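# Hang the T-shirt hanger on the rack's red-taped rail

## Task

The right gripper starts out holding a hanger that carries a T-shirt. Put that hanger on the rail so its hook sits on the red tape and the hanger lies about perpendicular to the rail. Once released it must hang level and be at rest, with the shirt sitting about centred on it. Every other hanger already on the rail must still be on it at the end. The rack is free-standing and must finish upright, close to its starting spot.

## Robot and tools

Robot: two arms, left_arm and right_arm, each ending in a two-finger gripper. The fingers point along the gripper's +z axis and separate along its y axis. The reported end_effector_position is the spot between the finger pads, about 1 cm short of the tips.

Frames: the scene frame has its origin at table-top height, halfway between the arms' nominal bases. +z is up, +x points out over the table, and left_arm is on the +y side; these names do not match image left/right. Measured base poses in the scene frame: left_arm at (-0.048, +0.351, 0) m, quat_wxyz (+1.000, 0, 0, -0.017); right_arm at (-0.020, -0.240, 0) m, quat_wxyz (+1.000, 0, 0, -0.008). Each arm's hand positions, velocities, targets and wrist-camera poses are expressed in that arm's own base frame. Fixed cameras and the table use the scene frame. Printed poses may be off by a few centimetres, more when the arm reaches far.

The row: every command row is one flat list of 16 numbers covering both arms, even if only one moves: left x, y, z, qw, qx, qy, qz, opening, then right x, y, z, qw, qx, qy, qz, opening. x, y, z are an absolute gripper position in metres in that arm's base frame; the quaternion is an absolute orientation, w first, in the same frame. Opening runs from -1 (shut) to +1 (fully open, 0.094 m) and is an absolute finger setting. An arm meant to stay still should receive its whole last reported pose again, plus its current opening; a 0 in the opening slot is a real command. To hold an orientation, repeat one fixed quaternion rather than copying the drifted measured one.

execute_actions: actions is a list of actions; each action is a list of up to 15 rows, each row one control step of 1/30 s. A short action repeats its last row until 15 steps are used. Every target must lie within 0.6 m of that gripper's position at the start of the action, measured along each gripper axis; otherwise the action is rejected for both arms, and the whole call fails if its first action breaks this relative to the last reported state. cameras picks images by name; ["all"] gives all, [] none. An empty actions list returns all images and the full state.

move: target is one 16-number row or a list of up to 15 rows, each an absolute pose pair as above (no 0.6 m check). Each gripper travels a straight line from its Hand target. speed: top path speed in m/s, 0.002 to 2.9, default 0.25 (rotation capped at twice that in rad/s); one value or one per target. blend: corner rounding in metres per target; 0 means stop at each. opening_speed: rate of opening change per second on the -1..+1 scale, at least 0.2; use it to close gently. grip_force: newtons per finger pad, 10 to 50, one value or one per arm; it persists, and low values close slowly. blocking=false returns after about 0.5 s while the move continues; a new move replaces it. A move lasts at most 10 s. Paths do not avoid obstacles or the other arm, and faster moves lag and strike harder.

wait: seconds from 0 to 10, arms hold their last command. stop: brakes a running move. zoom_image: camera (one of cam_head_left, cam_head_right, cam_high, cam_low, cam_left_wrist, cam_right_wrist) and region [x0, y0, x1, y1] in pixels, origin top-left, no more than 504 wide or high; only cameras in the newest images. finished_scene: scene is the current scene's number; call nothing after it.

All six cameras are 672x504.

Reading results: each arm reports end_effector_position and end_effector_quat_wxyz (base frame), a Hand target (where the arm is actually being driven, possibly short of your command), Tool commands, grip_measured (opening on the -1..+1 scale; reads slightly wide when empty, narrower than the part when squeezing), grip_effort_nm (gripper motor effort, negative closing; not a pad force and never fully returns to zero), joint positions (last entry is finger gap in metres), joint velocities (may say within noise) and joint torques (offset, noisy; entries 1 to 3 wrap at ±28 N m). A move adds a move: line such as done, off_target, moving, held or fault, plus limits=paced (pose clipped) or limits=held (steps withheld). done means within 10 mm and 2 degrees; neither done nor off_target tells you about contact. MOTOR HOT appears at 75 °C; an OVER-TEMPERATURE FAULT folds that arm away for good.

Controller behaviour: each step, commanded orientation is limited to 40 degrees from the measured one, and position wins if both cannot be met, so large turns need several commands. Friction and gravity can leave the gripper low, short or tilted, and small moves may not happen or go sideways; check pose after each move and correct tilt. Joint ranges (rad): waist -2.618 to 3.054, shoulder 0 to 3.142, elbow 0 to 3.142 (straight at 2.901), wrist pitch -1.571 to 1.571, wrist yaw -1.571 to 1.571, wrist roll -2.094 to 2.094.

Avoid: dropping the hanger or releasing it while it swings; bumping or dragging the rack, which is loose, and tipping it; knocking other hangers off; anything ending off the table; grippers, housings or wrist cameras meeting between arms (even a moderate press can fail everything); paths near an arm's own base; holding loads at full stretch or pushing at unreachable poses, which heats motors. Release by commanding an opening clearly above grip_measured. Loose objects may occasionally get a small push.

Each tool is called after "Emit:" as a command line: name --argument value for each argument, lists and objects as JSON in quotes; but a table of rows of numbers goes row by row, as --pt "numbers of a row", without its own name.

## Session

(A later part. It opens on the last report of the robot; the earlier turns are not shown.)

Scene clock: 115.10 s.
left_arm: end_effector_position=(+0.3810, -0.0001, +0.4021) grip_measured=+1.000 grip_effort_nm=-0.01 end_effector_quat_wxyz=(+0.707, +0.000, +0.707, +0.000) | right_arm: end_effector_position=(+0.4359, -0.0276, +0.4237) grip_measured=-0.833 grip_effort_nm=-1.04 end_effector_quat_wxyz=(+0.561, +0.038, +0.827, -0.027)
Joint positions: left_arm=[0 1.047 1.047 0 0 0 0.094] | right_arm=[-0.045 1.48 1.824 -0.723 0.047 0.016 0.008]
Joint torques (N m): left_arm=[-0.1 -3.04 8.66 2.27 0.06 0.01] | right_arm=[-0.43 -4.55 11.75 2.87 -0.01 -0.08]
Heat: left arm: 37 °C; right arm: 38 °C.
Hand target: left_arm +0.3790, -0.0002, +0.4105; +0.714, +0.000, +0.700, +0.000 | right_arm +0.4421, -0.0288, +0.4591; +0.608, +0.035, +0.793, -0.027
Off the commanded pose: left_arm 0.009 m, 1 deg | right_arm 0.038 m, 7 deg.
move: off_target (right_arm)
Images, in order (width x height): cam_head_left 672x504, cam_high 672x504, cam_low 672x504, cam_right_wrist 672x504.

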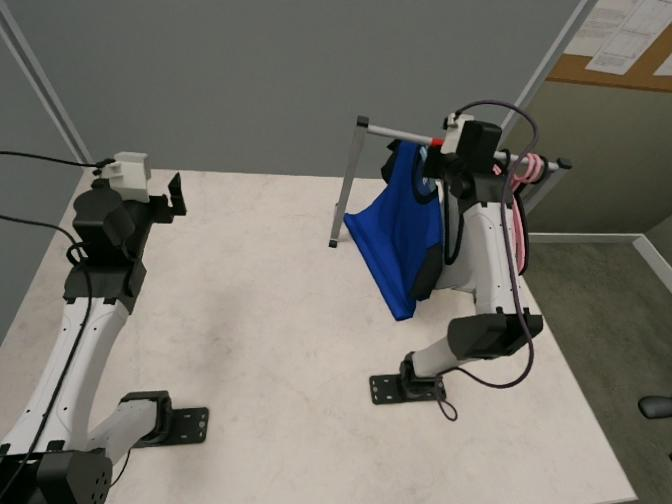

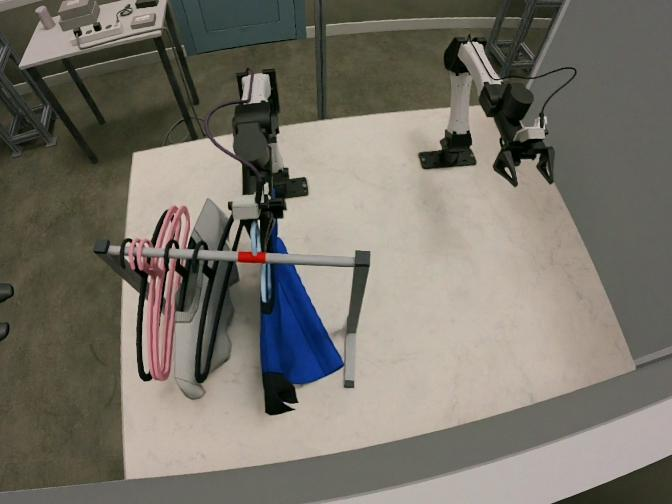

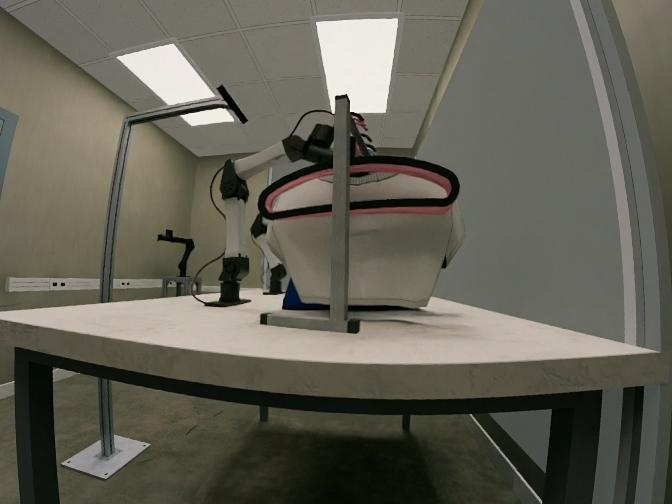

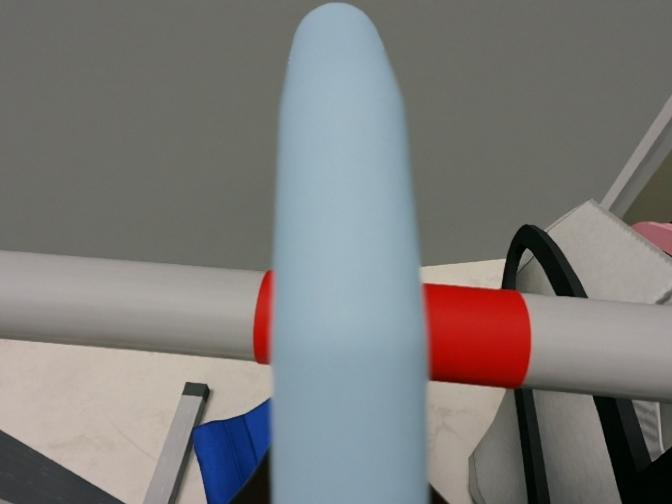

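Emit:
move --target '[0.3791,-0.0001,0.4105,0.714,0,0.7,0,1,0.475,-0.037,0.466,0.608,0.0346,0.7926,-0.0265,-1]' --speed 0.08 --cameras '["cam_high","cam_right_wrist","cam_low"]'

Emit:
zoom_image --camera "cam_high" --region '[180, 180, 320, 320]'

Emit:
zoom_image --camera "cam_low" --region '[270, 80, 410, 190]'

Scene clock: 120.80 s.
left_arm: end_effector_position=(+0.3810, -0.0001, +0.4021) grip_measured=+1.000 grip_effort_nm=-0.01 end_effector_quat_wxyz=(+0.707, +0.000, +0.707, +0.000) | right_arm: end_effector_position=(+0.4603, -0.0369, +0.4304) grip_measured=-0.833 grip_effort_nm=-1.05 end_effector_quat_wxyz=(+0.557, +0.041, +0.829, -0.029)
Joint positions: left_arm=[0 1.047 1.047 0 0 0 0.094] | right_arm=[-0.068 1.596 1.975 -0.766 0.031 0.01 0.008]
Joint torques (N m): left_arm=[-0.09 -3.06 8.69 2.26 0.06 0.01] | right_arm=[-0.23 -4.81 11.49 3.02 -0.07 -0.09]
Heat: left arm: 37 °C; right arm: 39 °C.
Hand target: left_arm +0.3790, -0.0002, +0.4105; +0.714, +0.000, +0.700, +0.000 | right_arm +0.4704, -0.0367, +0.4650; +0.608, +0.034, +0.793, -0.027
Off the commanded pose: left_arm 0.009 m, 1 deg | right_arm 0.039 m, 7 deg.
move: off_target (right_arm)
Images, in order (width x height): cam_high 672x504, cam_low 672x504, cam_right_wrist 672x504.

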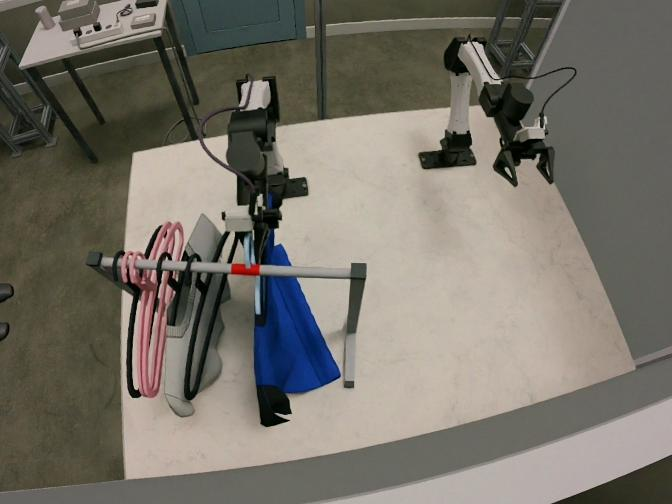

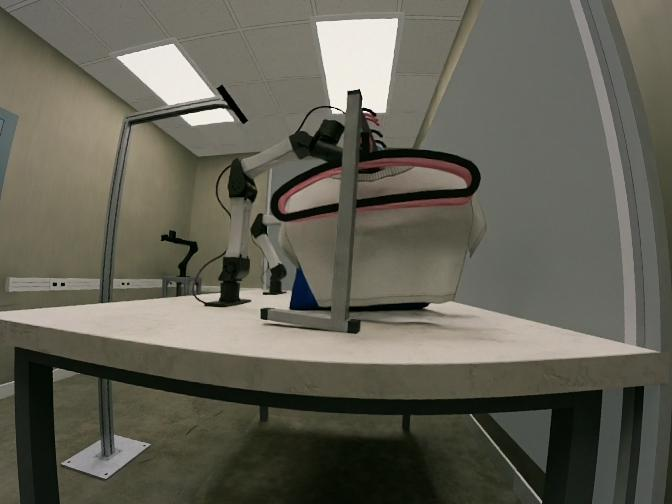

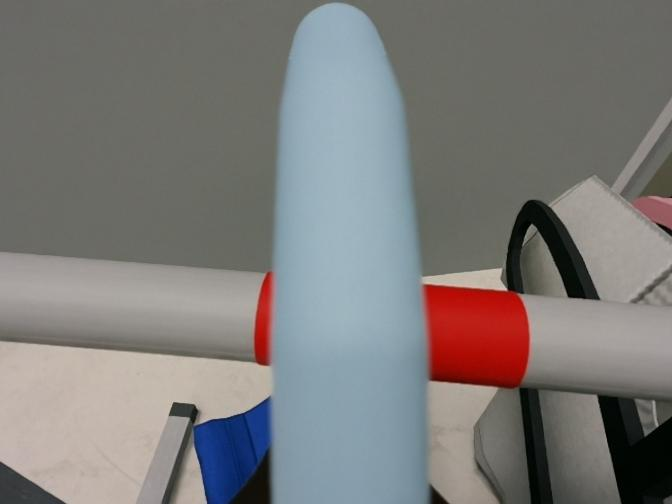

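Scaled by 3.600 from the camera's 672x504 image, which has a finer 960x720 frame.

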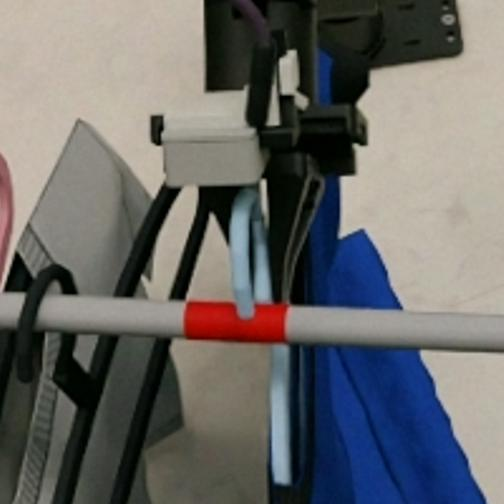

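Scaled by 3.600 from the camera's 672x504 image, which has a finer 960x720 frame.

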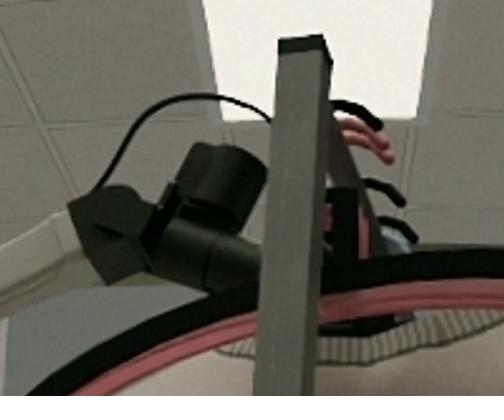

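Emit:
move --pt "0.3791 -0.0001 0.4105 0.714 0 0.7 0 1 0.425 -0.037 0.462 0.608 0.0346 0.7926 -0.0265 -1" --pt "0.3791 -0.0001 0.4105 0.714 0 0.7 0 1 0.425 -0.037 0.490 0.608 0.0346 0.7926 -0.0265 -1" --speed 0.08 --cameras '["cam_high","cam_right_wrist","cam_low"]'

Emit:
zoom_image --camera "cam_high" --region '[180, 160, 320, 300]'

Scene clock: 134.43 s.
left_arm: end_effector_position=(+0.3810, -0.0001, +0.4021) grip_measured=+1.000 grip_effort_nm=-0.01 end_effector_quat_wxyz=(+0.707, +0.000, +0.707, +0.000) | right_arm: end_effector_position=(+0.4240, -0.0331, +0.4629) grip_measured=-0.833 grip_effort_nm=-1.05 end_effector_quat_wxyz=(+0.577, +0.033, +0.816, -0.019)
Joint positions: left_arm=[0 1.047 1.047 0 0 0 0.094] | right_arm=[-0.081 1.511 2.004 -0.834 -0.007 0.006 0.008]
Joint torques (N m): left_arm=[-0.08 -3.06 8.65 2.27 0.08 0.02] | right_arm=[-0.35 -4.89 10.92 2.51 0.16 -0.06]
Heat: left arm: 38 °C; right arm: 43 °C.
Hand target: left_arm +0.3790, -0.0002, +0.4105; +0.714, +0.000, +0.700, +0.000 | right_arm +0.4233, -0.0369, +0.4894; +0.608, +0.035, +0.793, -0.027
Off the commanded pose: left_arm 0.009 m, 1 deg | right_arm 0.027 m, 5 deg.
move: off_target (right_arm)
Images, in order (width x height): cam_high 672x504, cam_low 672x504, cam_right_wrist 672x504.

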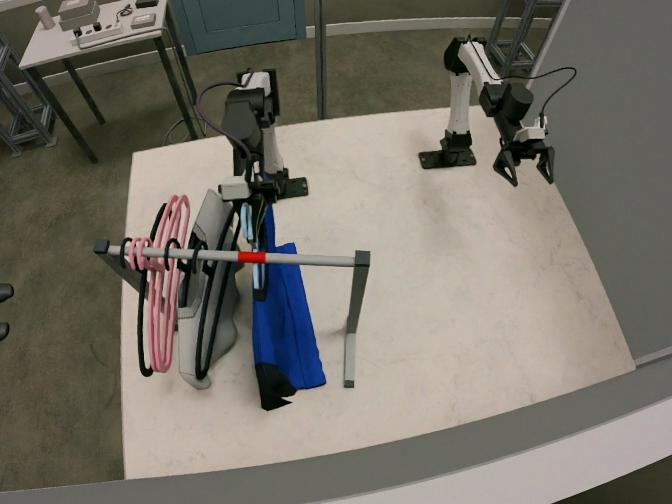

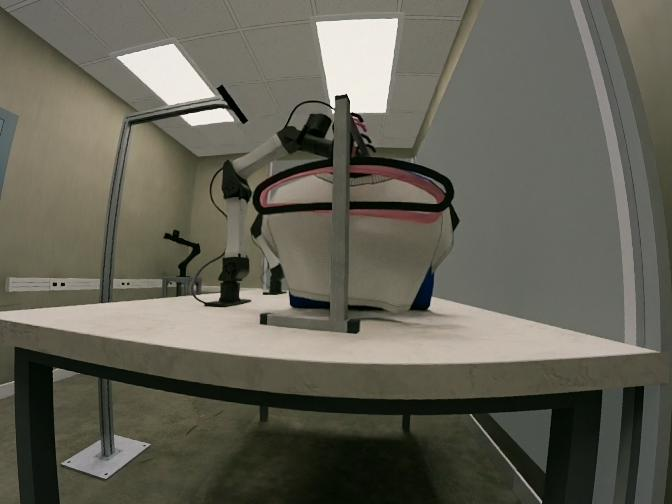

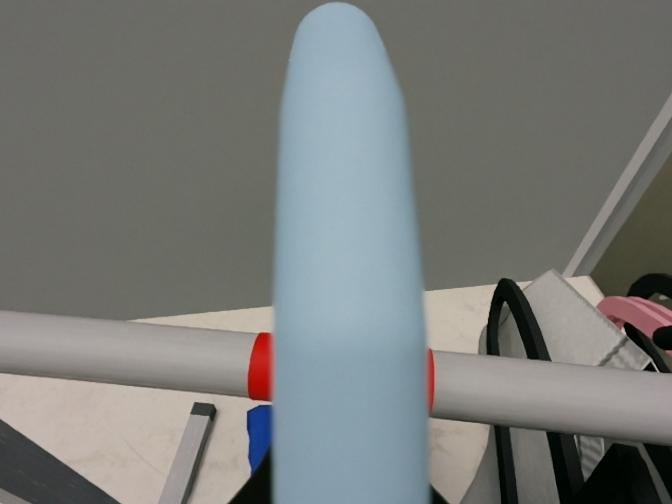

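Scaled by 3.600 from the camera's 672x504 image, which has a finer 960x720 frame.

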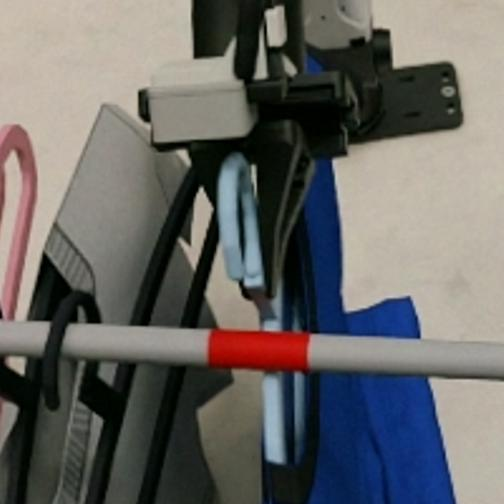

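Emit:
move --pt "0.3791 -0.0001 0.4105 0.714 0 0.7 0 1 0.440 -0.037 0.478 0.608 0.0346 0.7926 -0.0265 -1" --pt "0.3791 -0.0001 0.4105 0.714 0 0.7 0 1 0.441 -0.037 0.442 0.608 0.0346 0.7926 -0.0265 -1" --speed 0.08 --cameras '["cam_high","cam_right_wrist","cam_low"]'

Emit:
zoom_image --camera "cam_high" --region '[190, 190, 310, 310]'

Emit:
zoom_image --camera "cam_low" --region '[270, 80, 410, 190]'

Scene clock: 150.50 s.
left_arm: end_effector_position=(+0.3810, -0.0001, +0.4021) grip_measured=+1.000 grip_effort_nm=-0.01 end_effector_quat_wxyz=(+0.707, +0.000, +0.707, +0.000) | right_arm: end_effector_position=(+0.4342, -0.0342, +0.4439) grip_measured=-0.833 grip_effort_nm=-1.05 end_effector_quat_wxyz=(+0.601, +0.033, +0.798, -0.020)
Joint positions: left_arm=[0 1.047 1.047 0 0 0 0.094] | right_arm=[-0.081 1.44 1.775 -0.615 -0.006 0.006 0.008]
Joint torques (N m): left_arm=[-0.06 -3.06 8.62 2.28 0.07 0.02] | right_arm=[0.02 -4.51 5.34 2.6 0.19 -0.05]
Heat: left arm: 39 °C; right arm: 42 °C.
Hand target: left_arm +0.3790, -0.0002, +0.4105; +0.714, +0.000, +0.700, +0.000 | right_arm +0.4407, -0.0371, +0.4419; +0.607, +0.035, +0.793, -0.026
Off the commanded pose: left_arm 0.009 m, 1 deg | right_arm 0.008 m, 1 deg.
move: done
Images, in order (width x height): cam_high 672x504, cam_low 672x504, cam_right_wrist 672x504.

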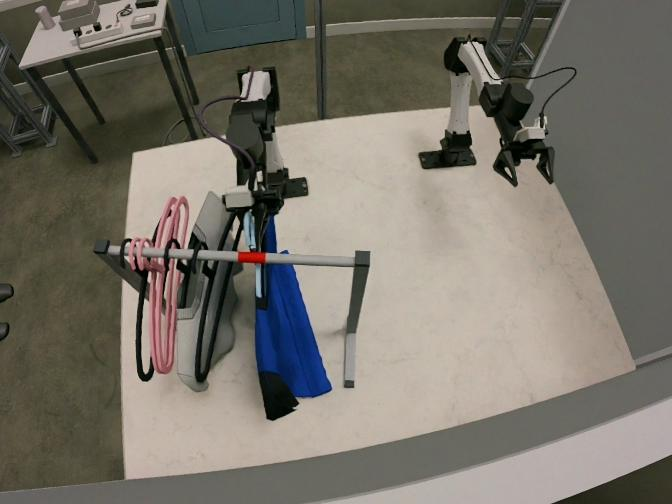

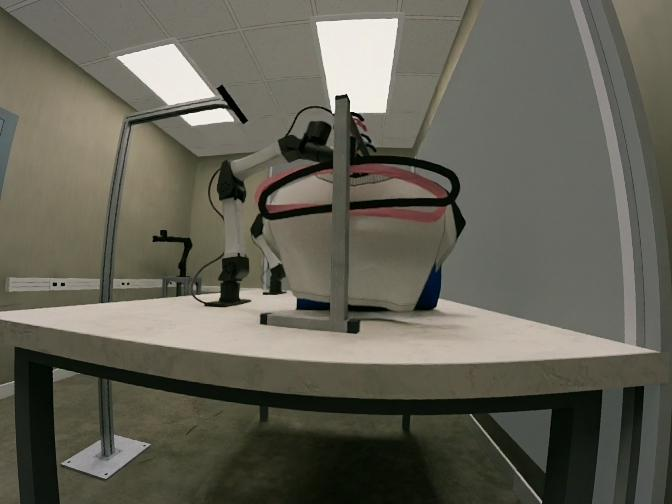

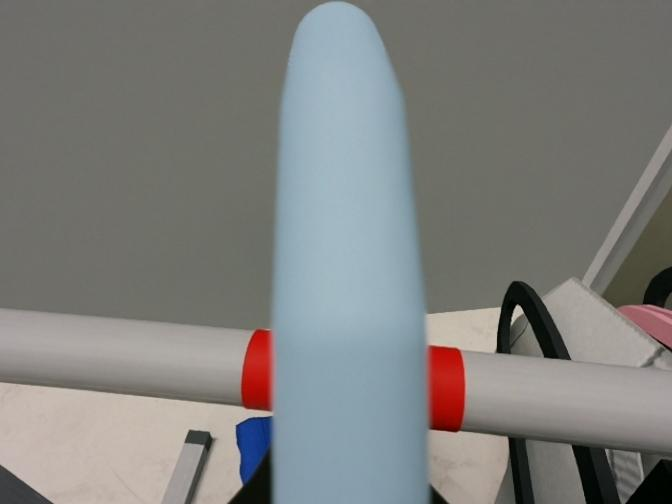

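Scaled by 4.200 from the camera's 672x504 image, which has a finer 960x720 frame.

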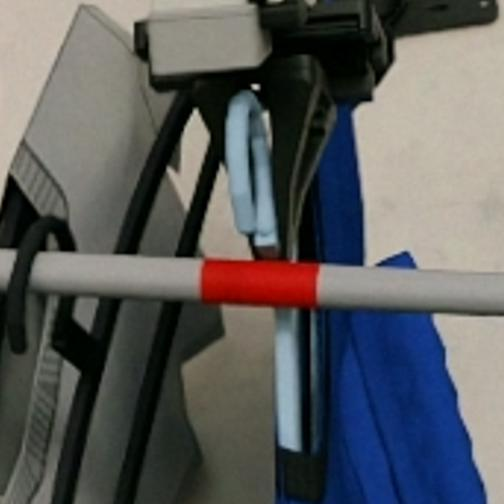

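Scaled by 3.600 from the camera's 672x504 image, which has a finer 960x720 frame.

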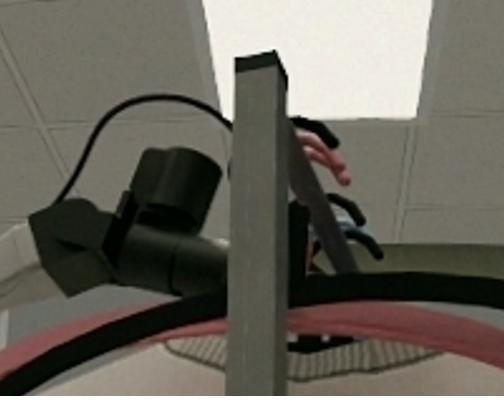

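Emit:
zoom_image --camera "cam_low" --region '[330, 85, 390, 170]'

Scaled by 5.929 from the camera's 672x504 image, which has a finer 960x720 frame.

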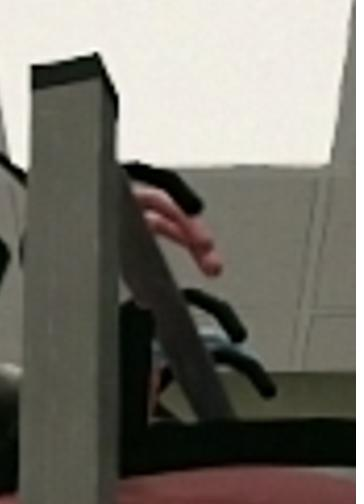

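Emit:
move --target '[0.3791,-0.0001,0.4105,0.714,0,0.7,0,1,0.458,-0.038,0.474,0.602,0.0340,0.797,-0.0265,-1]' --speed 0.08 --cameras '["cam_high","cam_right_wrist","cam_low"]'

Emit:
zoom_image --camera "cam_high" --region '[210, 200, 290, 280]'

Emit:
zoom_image --camera "cam_low" --region '[330, 85, 390, 170]'

Scene clock: 170.93 s.
left_arm: end_effector_position=(+0.3810, -0.0001, +0.4021) grip_measured=+1.000 grip_effort_nm=-0.01 end_effector_quat_wxyz=(+0.707, +0.000, +0.707, +0.000) | right_arm: end_effector_position=(+0.4463, -0.0364, +0.4520) grip_measured=-0.833 grip_effort_nm=-1.05 end_effector_quat_wxyz=(+0.569, +0.036, +0.821, -0.022)
Joint positions: left_arm=[0 1.047 1.047 0 0 0 0.094] | right_arm=[-0.081 1.578 2.033 -0.814 0.001 0.006 0.008]
Joint torques (N m): left_arm=[-0.09 -3.04 8.69 2.28 0.06 0.02] | right_arm=[0.12 -4.07 9.95 2.8 0.13 -0.06]
Heat: left arm: 40 °C; right arm: 42 °C.
Hand target: left_arm +0.3790, -0.0002, +0.4105; +0.714, +0.000, +0.700, +0.000 | right_arm +0.4558, -0.0379, +0.4735; +0.602, +0.034, +0.797, -0.027
Off the commanded pose: left_arm 0.009 m, 1 deg | right_arm 0.025 m, 5 deg.
move: off_target (right_arm)
Images, in order (width x height): cam_high 672x504, cam_low 672x504, cam_right_wrist 672x504.

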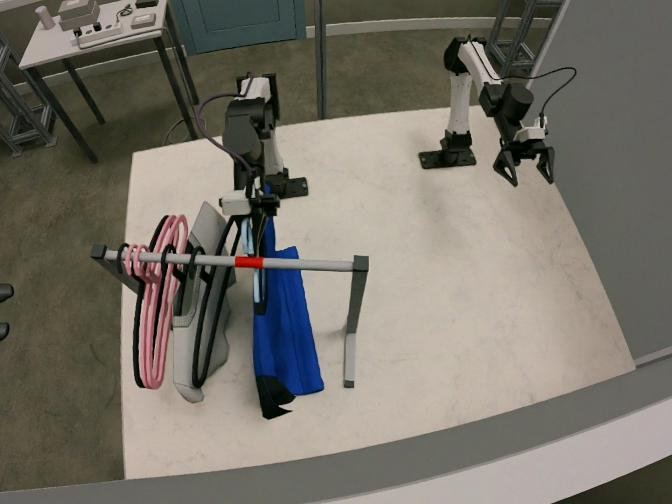

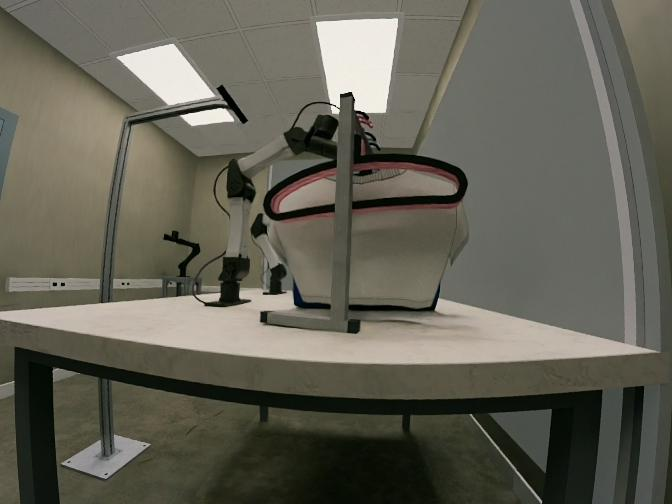

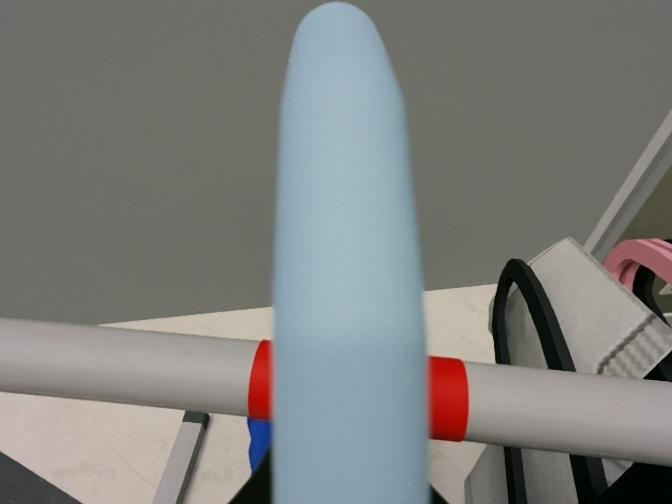

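Scaled by 6.300 from the camera's 672x504 image, which has a finer 960x720 frame.

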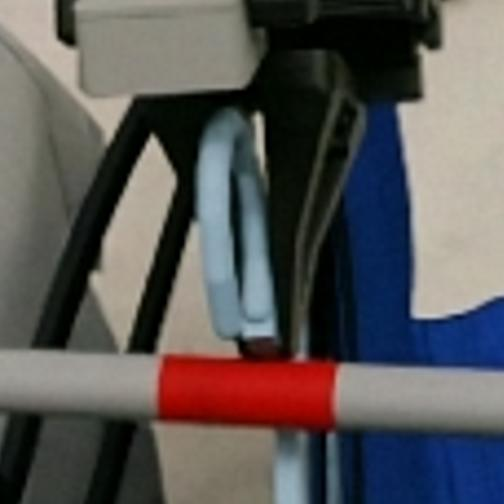

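Scaled by 5.929 from the camera's 672x504 image, which has a finer 960x720 frame.

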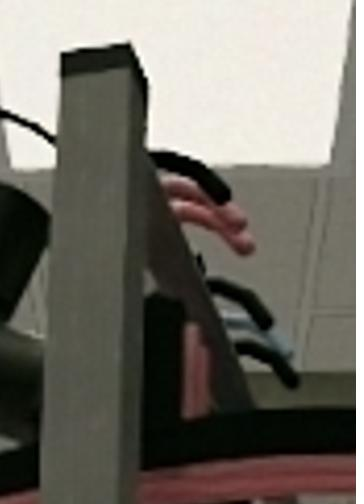

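Emit:
move --pt "0.3791 -0.0001 0.4105 0.714 0 0.7 0 1 0.440 -0.038 0.476 0.602 0.0340 0.797 -0.0265 -1" --pt "0.3791 -0.0001 0.4105 0.714 0 0.7 0 1 0.440 -0.038 0.415 0.602 0.0340 0.797 -0.0265 -1" --speed 0.08 --cameras '["cam_high","cam_right_wrist","cam_low"]'

Emit:
zoom_image --camera "cam_high" --region '[210, 200, 290, 280]'

Emit:
zoom_image --camera "cam_low" --region '[330, 85, 390, 170]'

Scene clock: 186.23 s.
left_arm: end_effector_position=(+0.3810, -0.0001, +0.4021) grip_measured=+1.000 grip_effort_nm=-0.01 end_effector_quat_wxyz=(+0.707, +0.000, +0.707, +0.000) | right_arm: end_effector_position=(+0.4435, -0.0346, +0.3947) grip_measured=-0.833 grip_effort_nm=-1.04 end_effector_quat_wxyz=(+0.574, +0.033, +0.818, -0.019)
Joint positions: left_arm=[0 1.047 1.047 0 0 0 0.094] | right_arm=[-0.081 1.427 1.614 -0.535 -0.007 0.005 0.008]
Joint torques (N m): left_arm=[-0.13 -3.04 8.7 2.26 0.06 0.01] | right_arm=[-0.29 -8.05 7.42 2.6 0.17 -0.06]
Heat: left arm: 40 °C; right arm: 43 °C.
Hand target: left_arm +0.3790, -0.0002, +0.4105; +0.714, +0.000, +0.700, +0.000 | right_arm +0.4392, -0.0379, +0.4149; +0.602, +0.034, +0.798, -0.026
Off the commanded pose: left_arm 0.009 m, 1 deg | right_arm 0.021 m, 4 deg.
move: off_target (right_arm)
Images, in order (width x height): cam_high 672x504, cam_low 672x504, cam_right_wrist 672x504.

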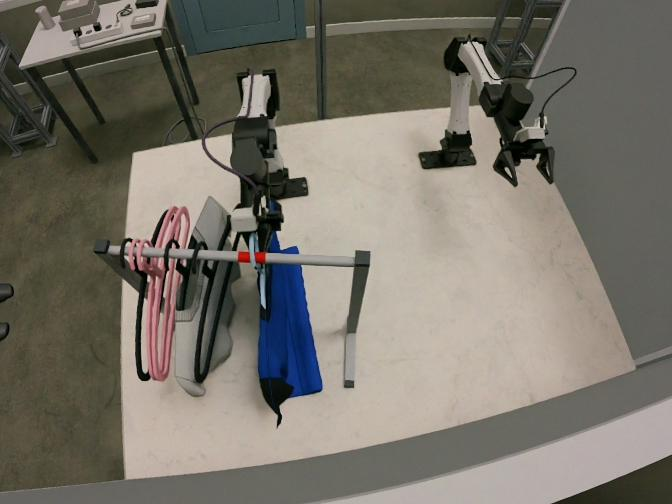

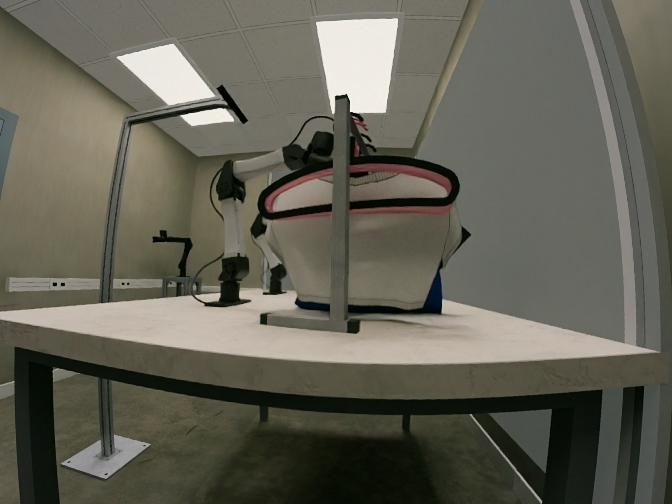

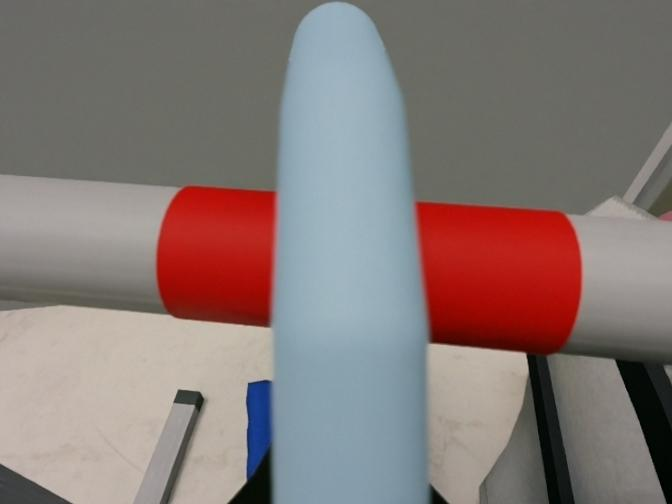

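Scaled by 6.300 from the camera's 672x504 image, which has a finer 960x720 frame.

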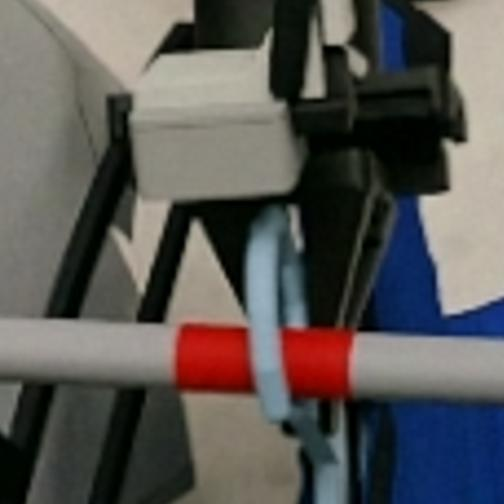

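Scaled by 5.929 from the camera's 672x504 image, which has a finer 960x720 frame.

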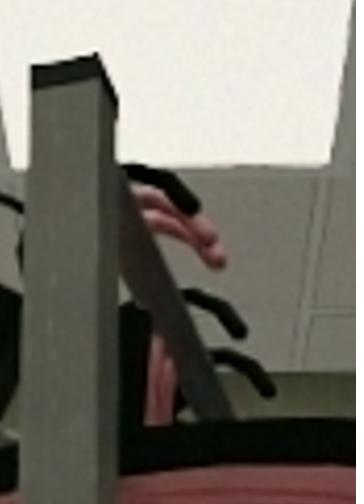

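Emit:
move --target '[0.3791,-0.0001,0.4105,0.714,0,0.7,0,1,0.435,-0.038,0.392,0.602,0.0340,0.797,-0.0265,-1]' --speed 0.04 --cameras '["cam_high","cam_right_wrist","cam_head_left"]'

Emit:
zoom_image --camera "cam_high" --region '[210, 200, 290, 280]'

Scene clock: 192.87 s.
left_arm: end_effector_position=(+0.3810, -0.0001, +0.4021) grip_measured=+1.000 grip_effort_nm=-0.01 end_effector_quat_wxyz=(+0.707, +0.000, +0.707, +0.000) | right_arm: end_effector_position=(+0.4432, -0.0346, +0.3817) grip_measured=-0.833 grip_effort_nm=-1.05 end_effector_quat_wxyz=(+0.589, +0.032, +0.807, -0.019)
Joint positions: left_arm=[0 1.047 1.047 0 0 0 0.094] | right_arm=[-0.081 1.383 1.484 -0.412 -0.007 0.005 0.008]
Joint torques (N m): left_arm=[-0.13 -3 8.7 2.28 0.07 0.01] | right_arm=[-0.42 -8.42 6.83 2.31 0.14 -0.06]
Heat: left arm: 41 °C; right arm: 43 °C.
Hand target: left_arm +0.3790, -0.0002, +0.4105; +0.714, +0.000, +0.700, +0.000 | right_arm +0.4351, -0.0380, +0.3919; +0.602, +0.034, +0.797, -0.026
Off the commanded pose: left_arm 0.009 m, 1 deg | right_arm 0.014 m, 2 deg.
move: off_target (right_arm)
Images, in order (width x height): cam_head_left 672x504, cam_high 672x504, cam_right_wrist 672x504.

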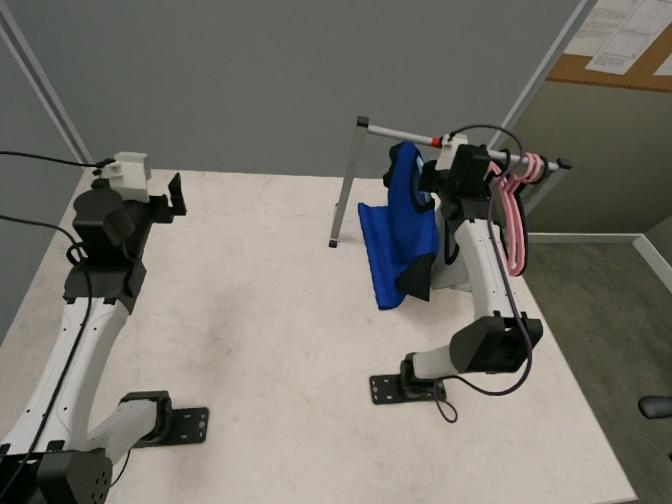

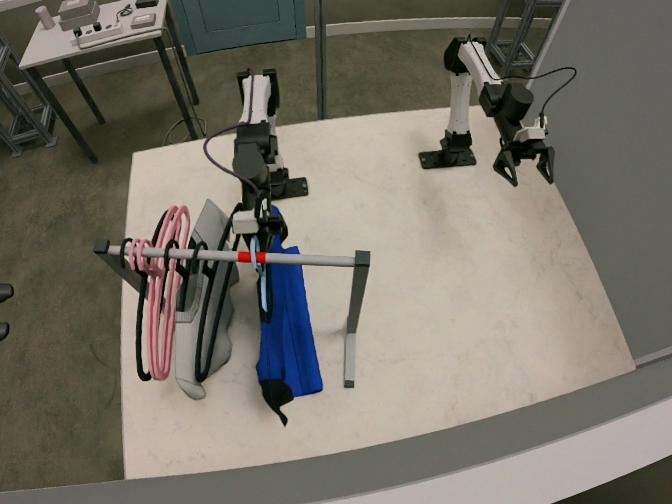

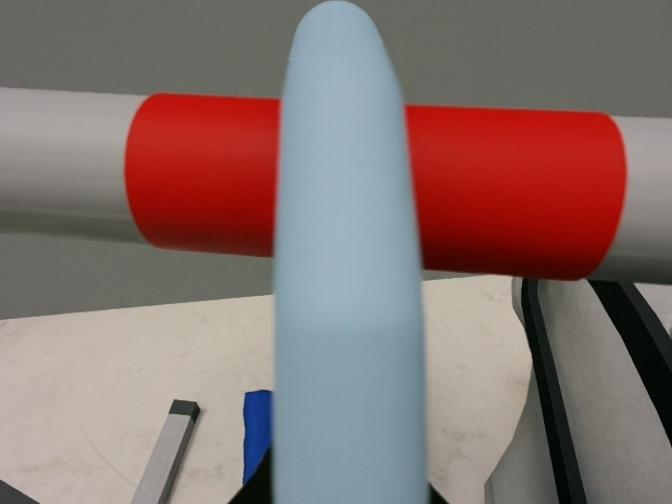

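Scaled by 6.300 from the camera's 672x504 image, which has a finer 960x720 frame.

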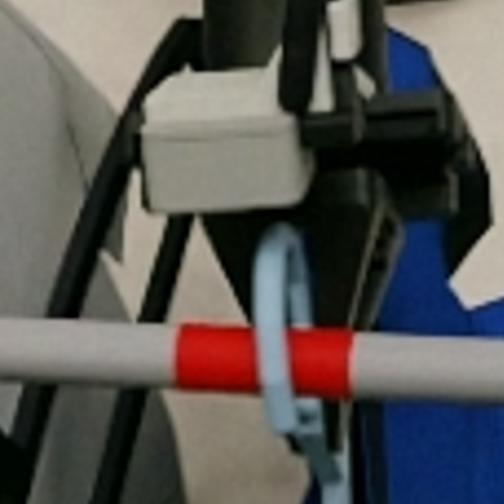

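Emit:
move --target '[0.3791,-0.0001,0.4105,0.714,0,0.7,0,1,0.435,-0.038,0.374,0.602,0.0340,0.797,-0.0265,-1]' --speed 0.04 --cameras '["cam_high","cam_right_wrist"]'

Emit:
zoom_image --camera "cam_high" --region '[210, 200, 290, 280]'

Scene clock: 197.27 s.
left_arm: end_effector_position=(+0.3810, -0.0001, +0.4021) grip_measured=+1.000 grip_effort_nm=-0.01 end_effector_quat_wxyz=(+0.707, +0.000, +0.707, +0.000) | right_arm: end_effector_position=(+0.4454, -0.0348, +0.3800) grip_measured=-0.833 grip_effort_nm=-1.05 end_effector_quat_wxyz=(+0.612, +0.031, +0.790, -0.020)
Joint positions: left_arm=[0 1.047 1.047 0 0 0 0.094] | right_arm=[-0.081 1.359 1.402 -0.296 -0.007 0.005 0.008]
Joint torques (N m): left_arm=[-0.09 -3.04 8.7 2.26 0.06 0.01] | right_arm=[-0.43 -8.01 6.13 1.9 0.14 -0.07]
Heat: left arm: 41 °C; right arm: 42 °C.
Hand target: left_arm +0.3790, -0.0002, +0.4105; +0.714, +0.000, +0.700, +0.000 | right_arm +0.4355, -0.0380, +0.3740; +0.602, +0.034, +0.797, -0.026
Off the commanded pose: left_arm 0.009 m, 1 deg | right_arm 0.012 m, 2 deg.
move: off_target (right_arm)
Images, in order (width x height): cam_high 672x504, cam_right_wrist 672x504.

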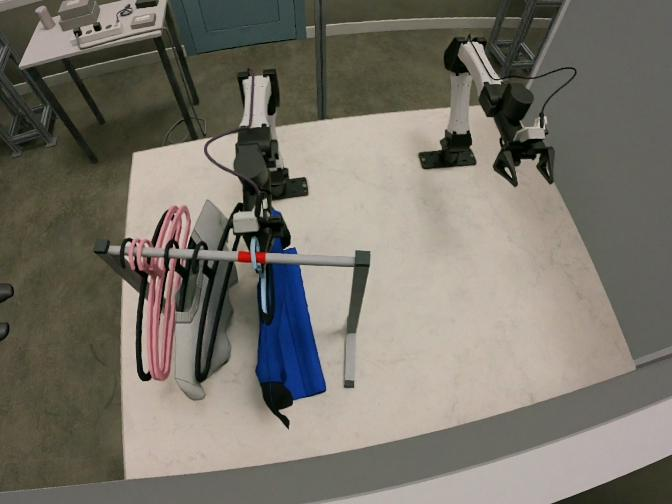

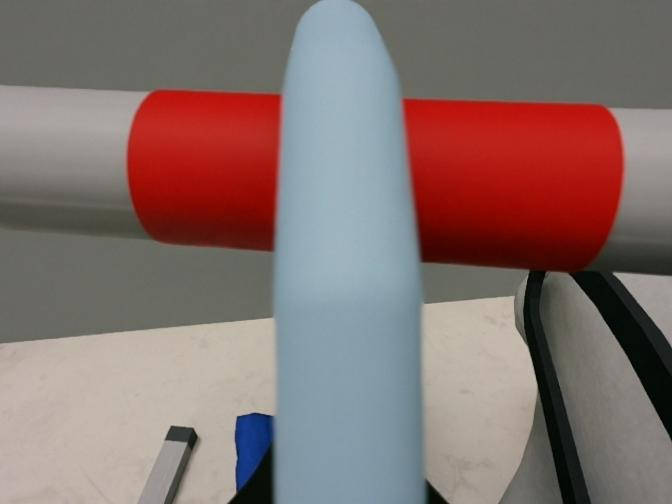

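Scaled by 6.300 from the camera's 672x504 image, which has a finer 960x720 frame.

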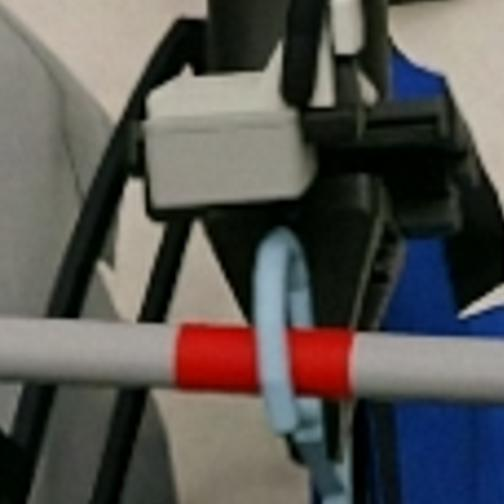

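Emit:
move --target '[0.3791,-0.0001,0.4105,0.714,0,0.7,0,1,0.4355,-0.038,0.374,0.602,0.0340,0.797,-0.0265,-0.35]' --speed 0.04 --opening_speed 0.3 --cameras '["cam_high","cam_right_wrist","cam_head_left"]'

Emit:
zoom_image --camera "cam_high" --region '[210, 200, 290, 280]'

Scene clock: 205.13 s.
left_arm: end_effector_position=(+0.3810, -0.0001, +0.4021) grip_measured=+1.000 grip_effort_nm=-0.01 end_effector_quat_wxyz=(+0.707, +0.000, +0.707, +0.000) | right_arm: end_effector_position=(+0.4429, -0.0346, +0.3797) grip_measured=-0.352 grip_effort_nm=0.07 end_effector_quat_wxyz=(+0.609, +0.032, +0.792, -0.020)
Joint positions: left_arm=[0 1.047 1.047 0 0 0 0.094] | right_arm=[-0.081 1.352 1.402 -0.309 -0.007 0.005 0.03]
Joint torques (N m): left_arm=[-0.16 -3.07 8.66 2.27 0.08 0.01] | right_arm=[-0.42 -7.23 6.22 2.02 0.14 -0.07]
Heat: left arm: 41 °C; right arm: 41 °C.
Hand target: left_arm +0.3790, -0.0002, +0.4105; +0.714, +0.000, +0.700, +0.000 | right_arm +0.4358, -0.0380, +0.3741; +0.602, +0.034, +0.797, -0.026
Off the commanded pose: left_arm 0.009 m, 1 deg | right_arm 0.010 m, 1 deg.
move: done
Images, in order (width x height): cam_head_left 672x504, cam_high 672x504, cam_right_wrist 672x504.

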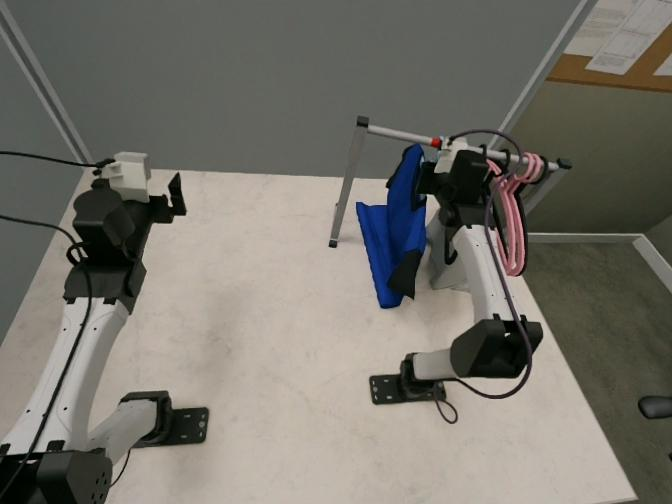

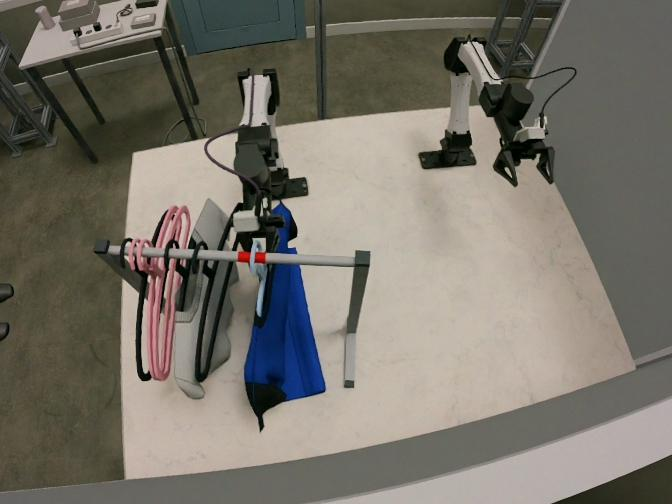

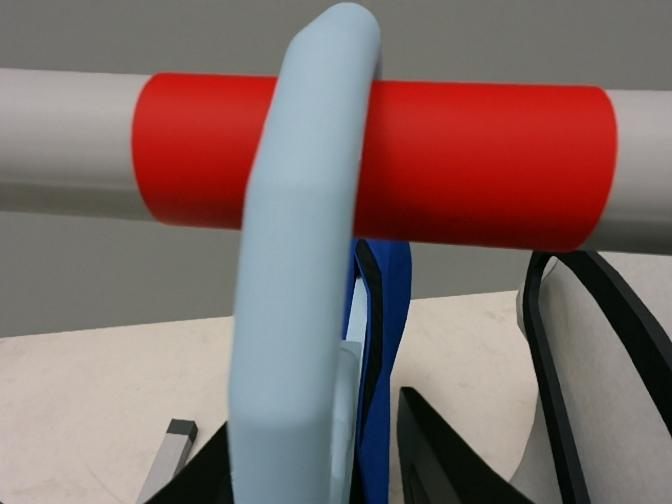

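Scaled by 6.300 from the camera's 672x504 image, which has a finer 960x720 frame.

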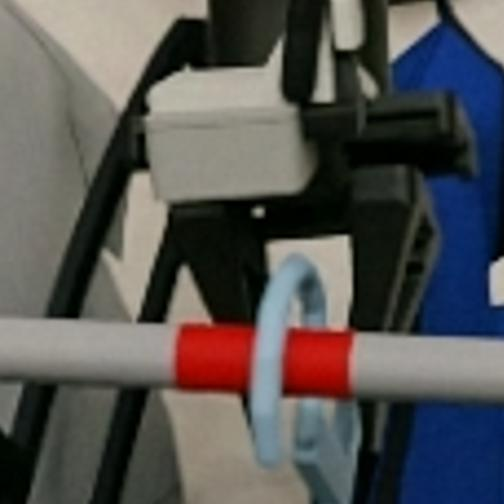

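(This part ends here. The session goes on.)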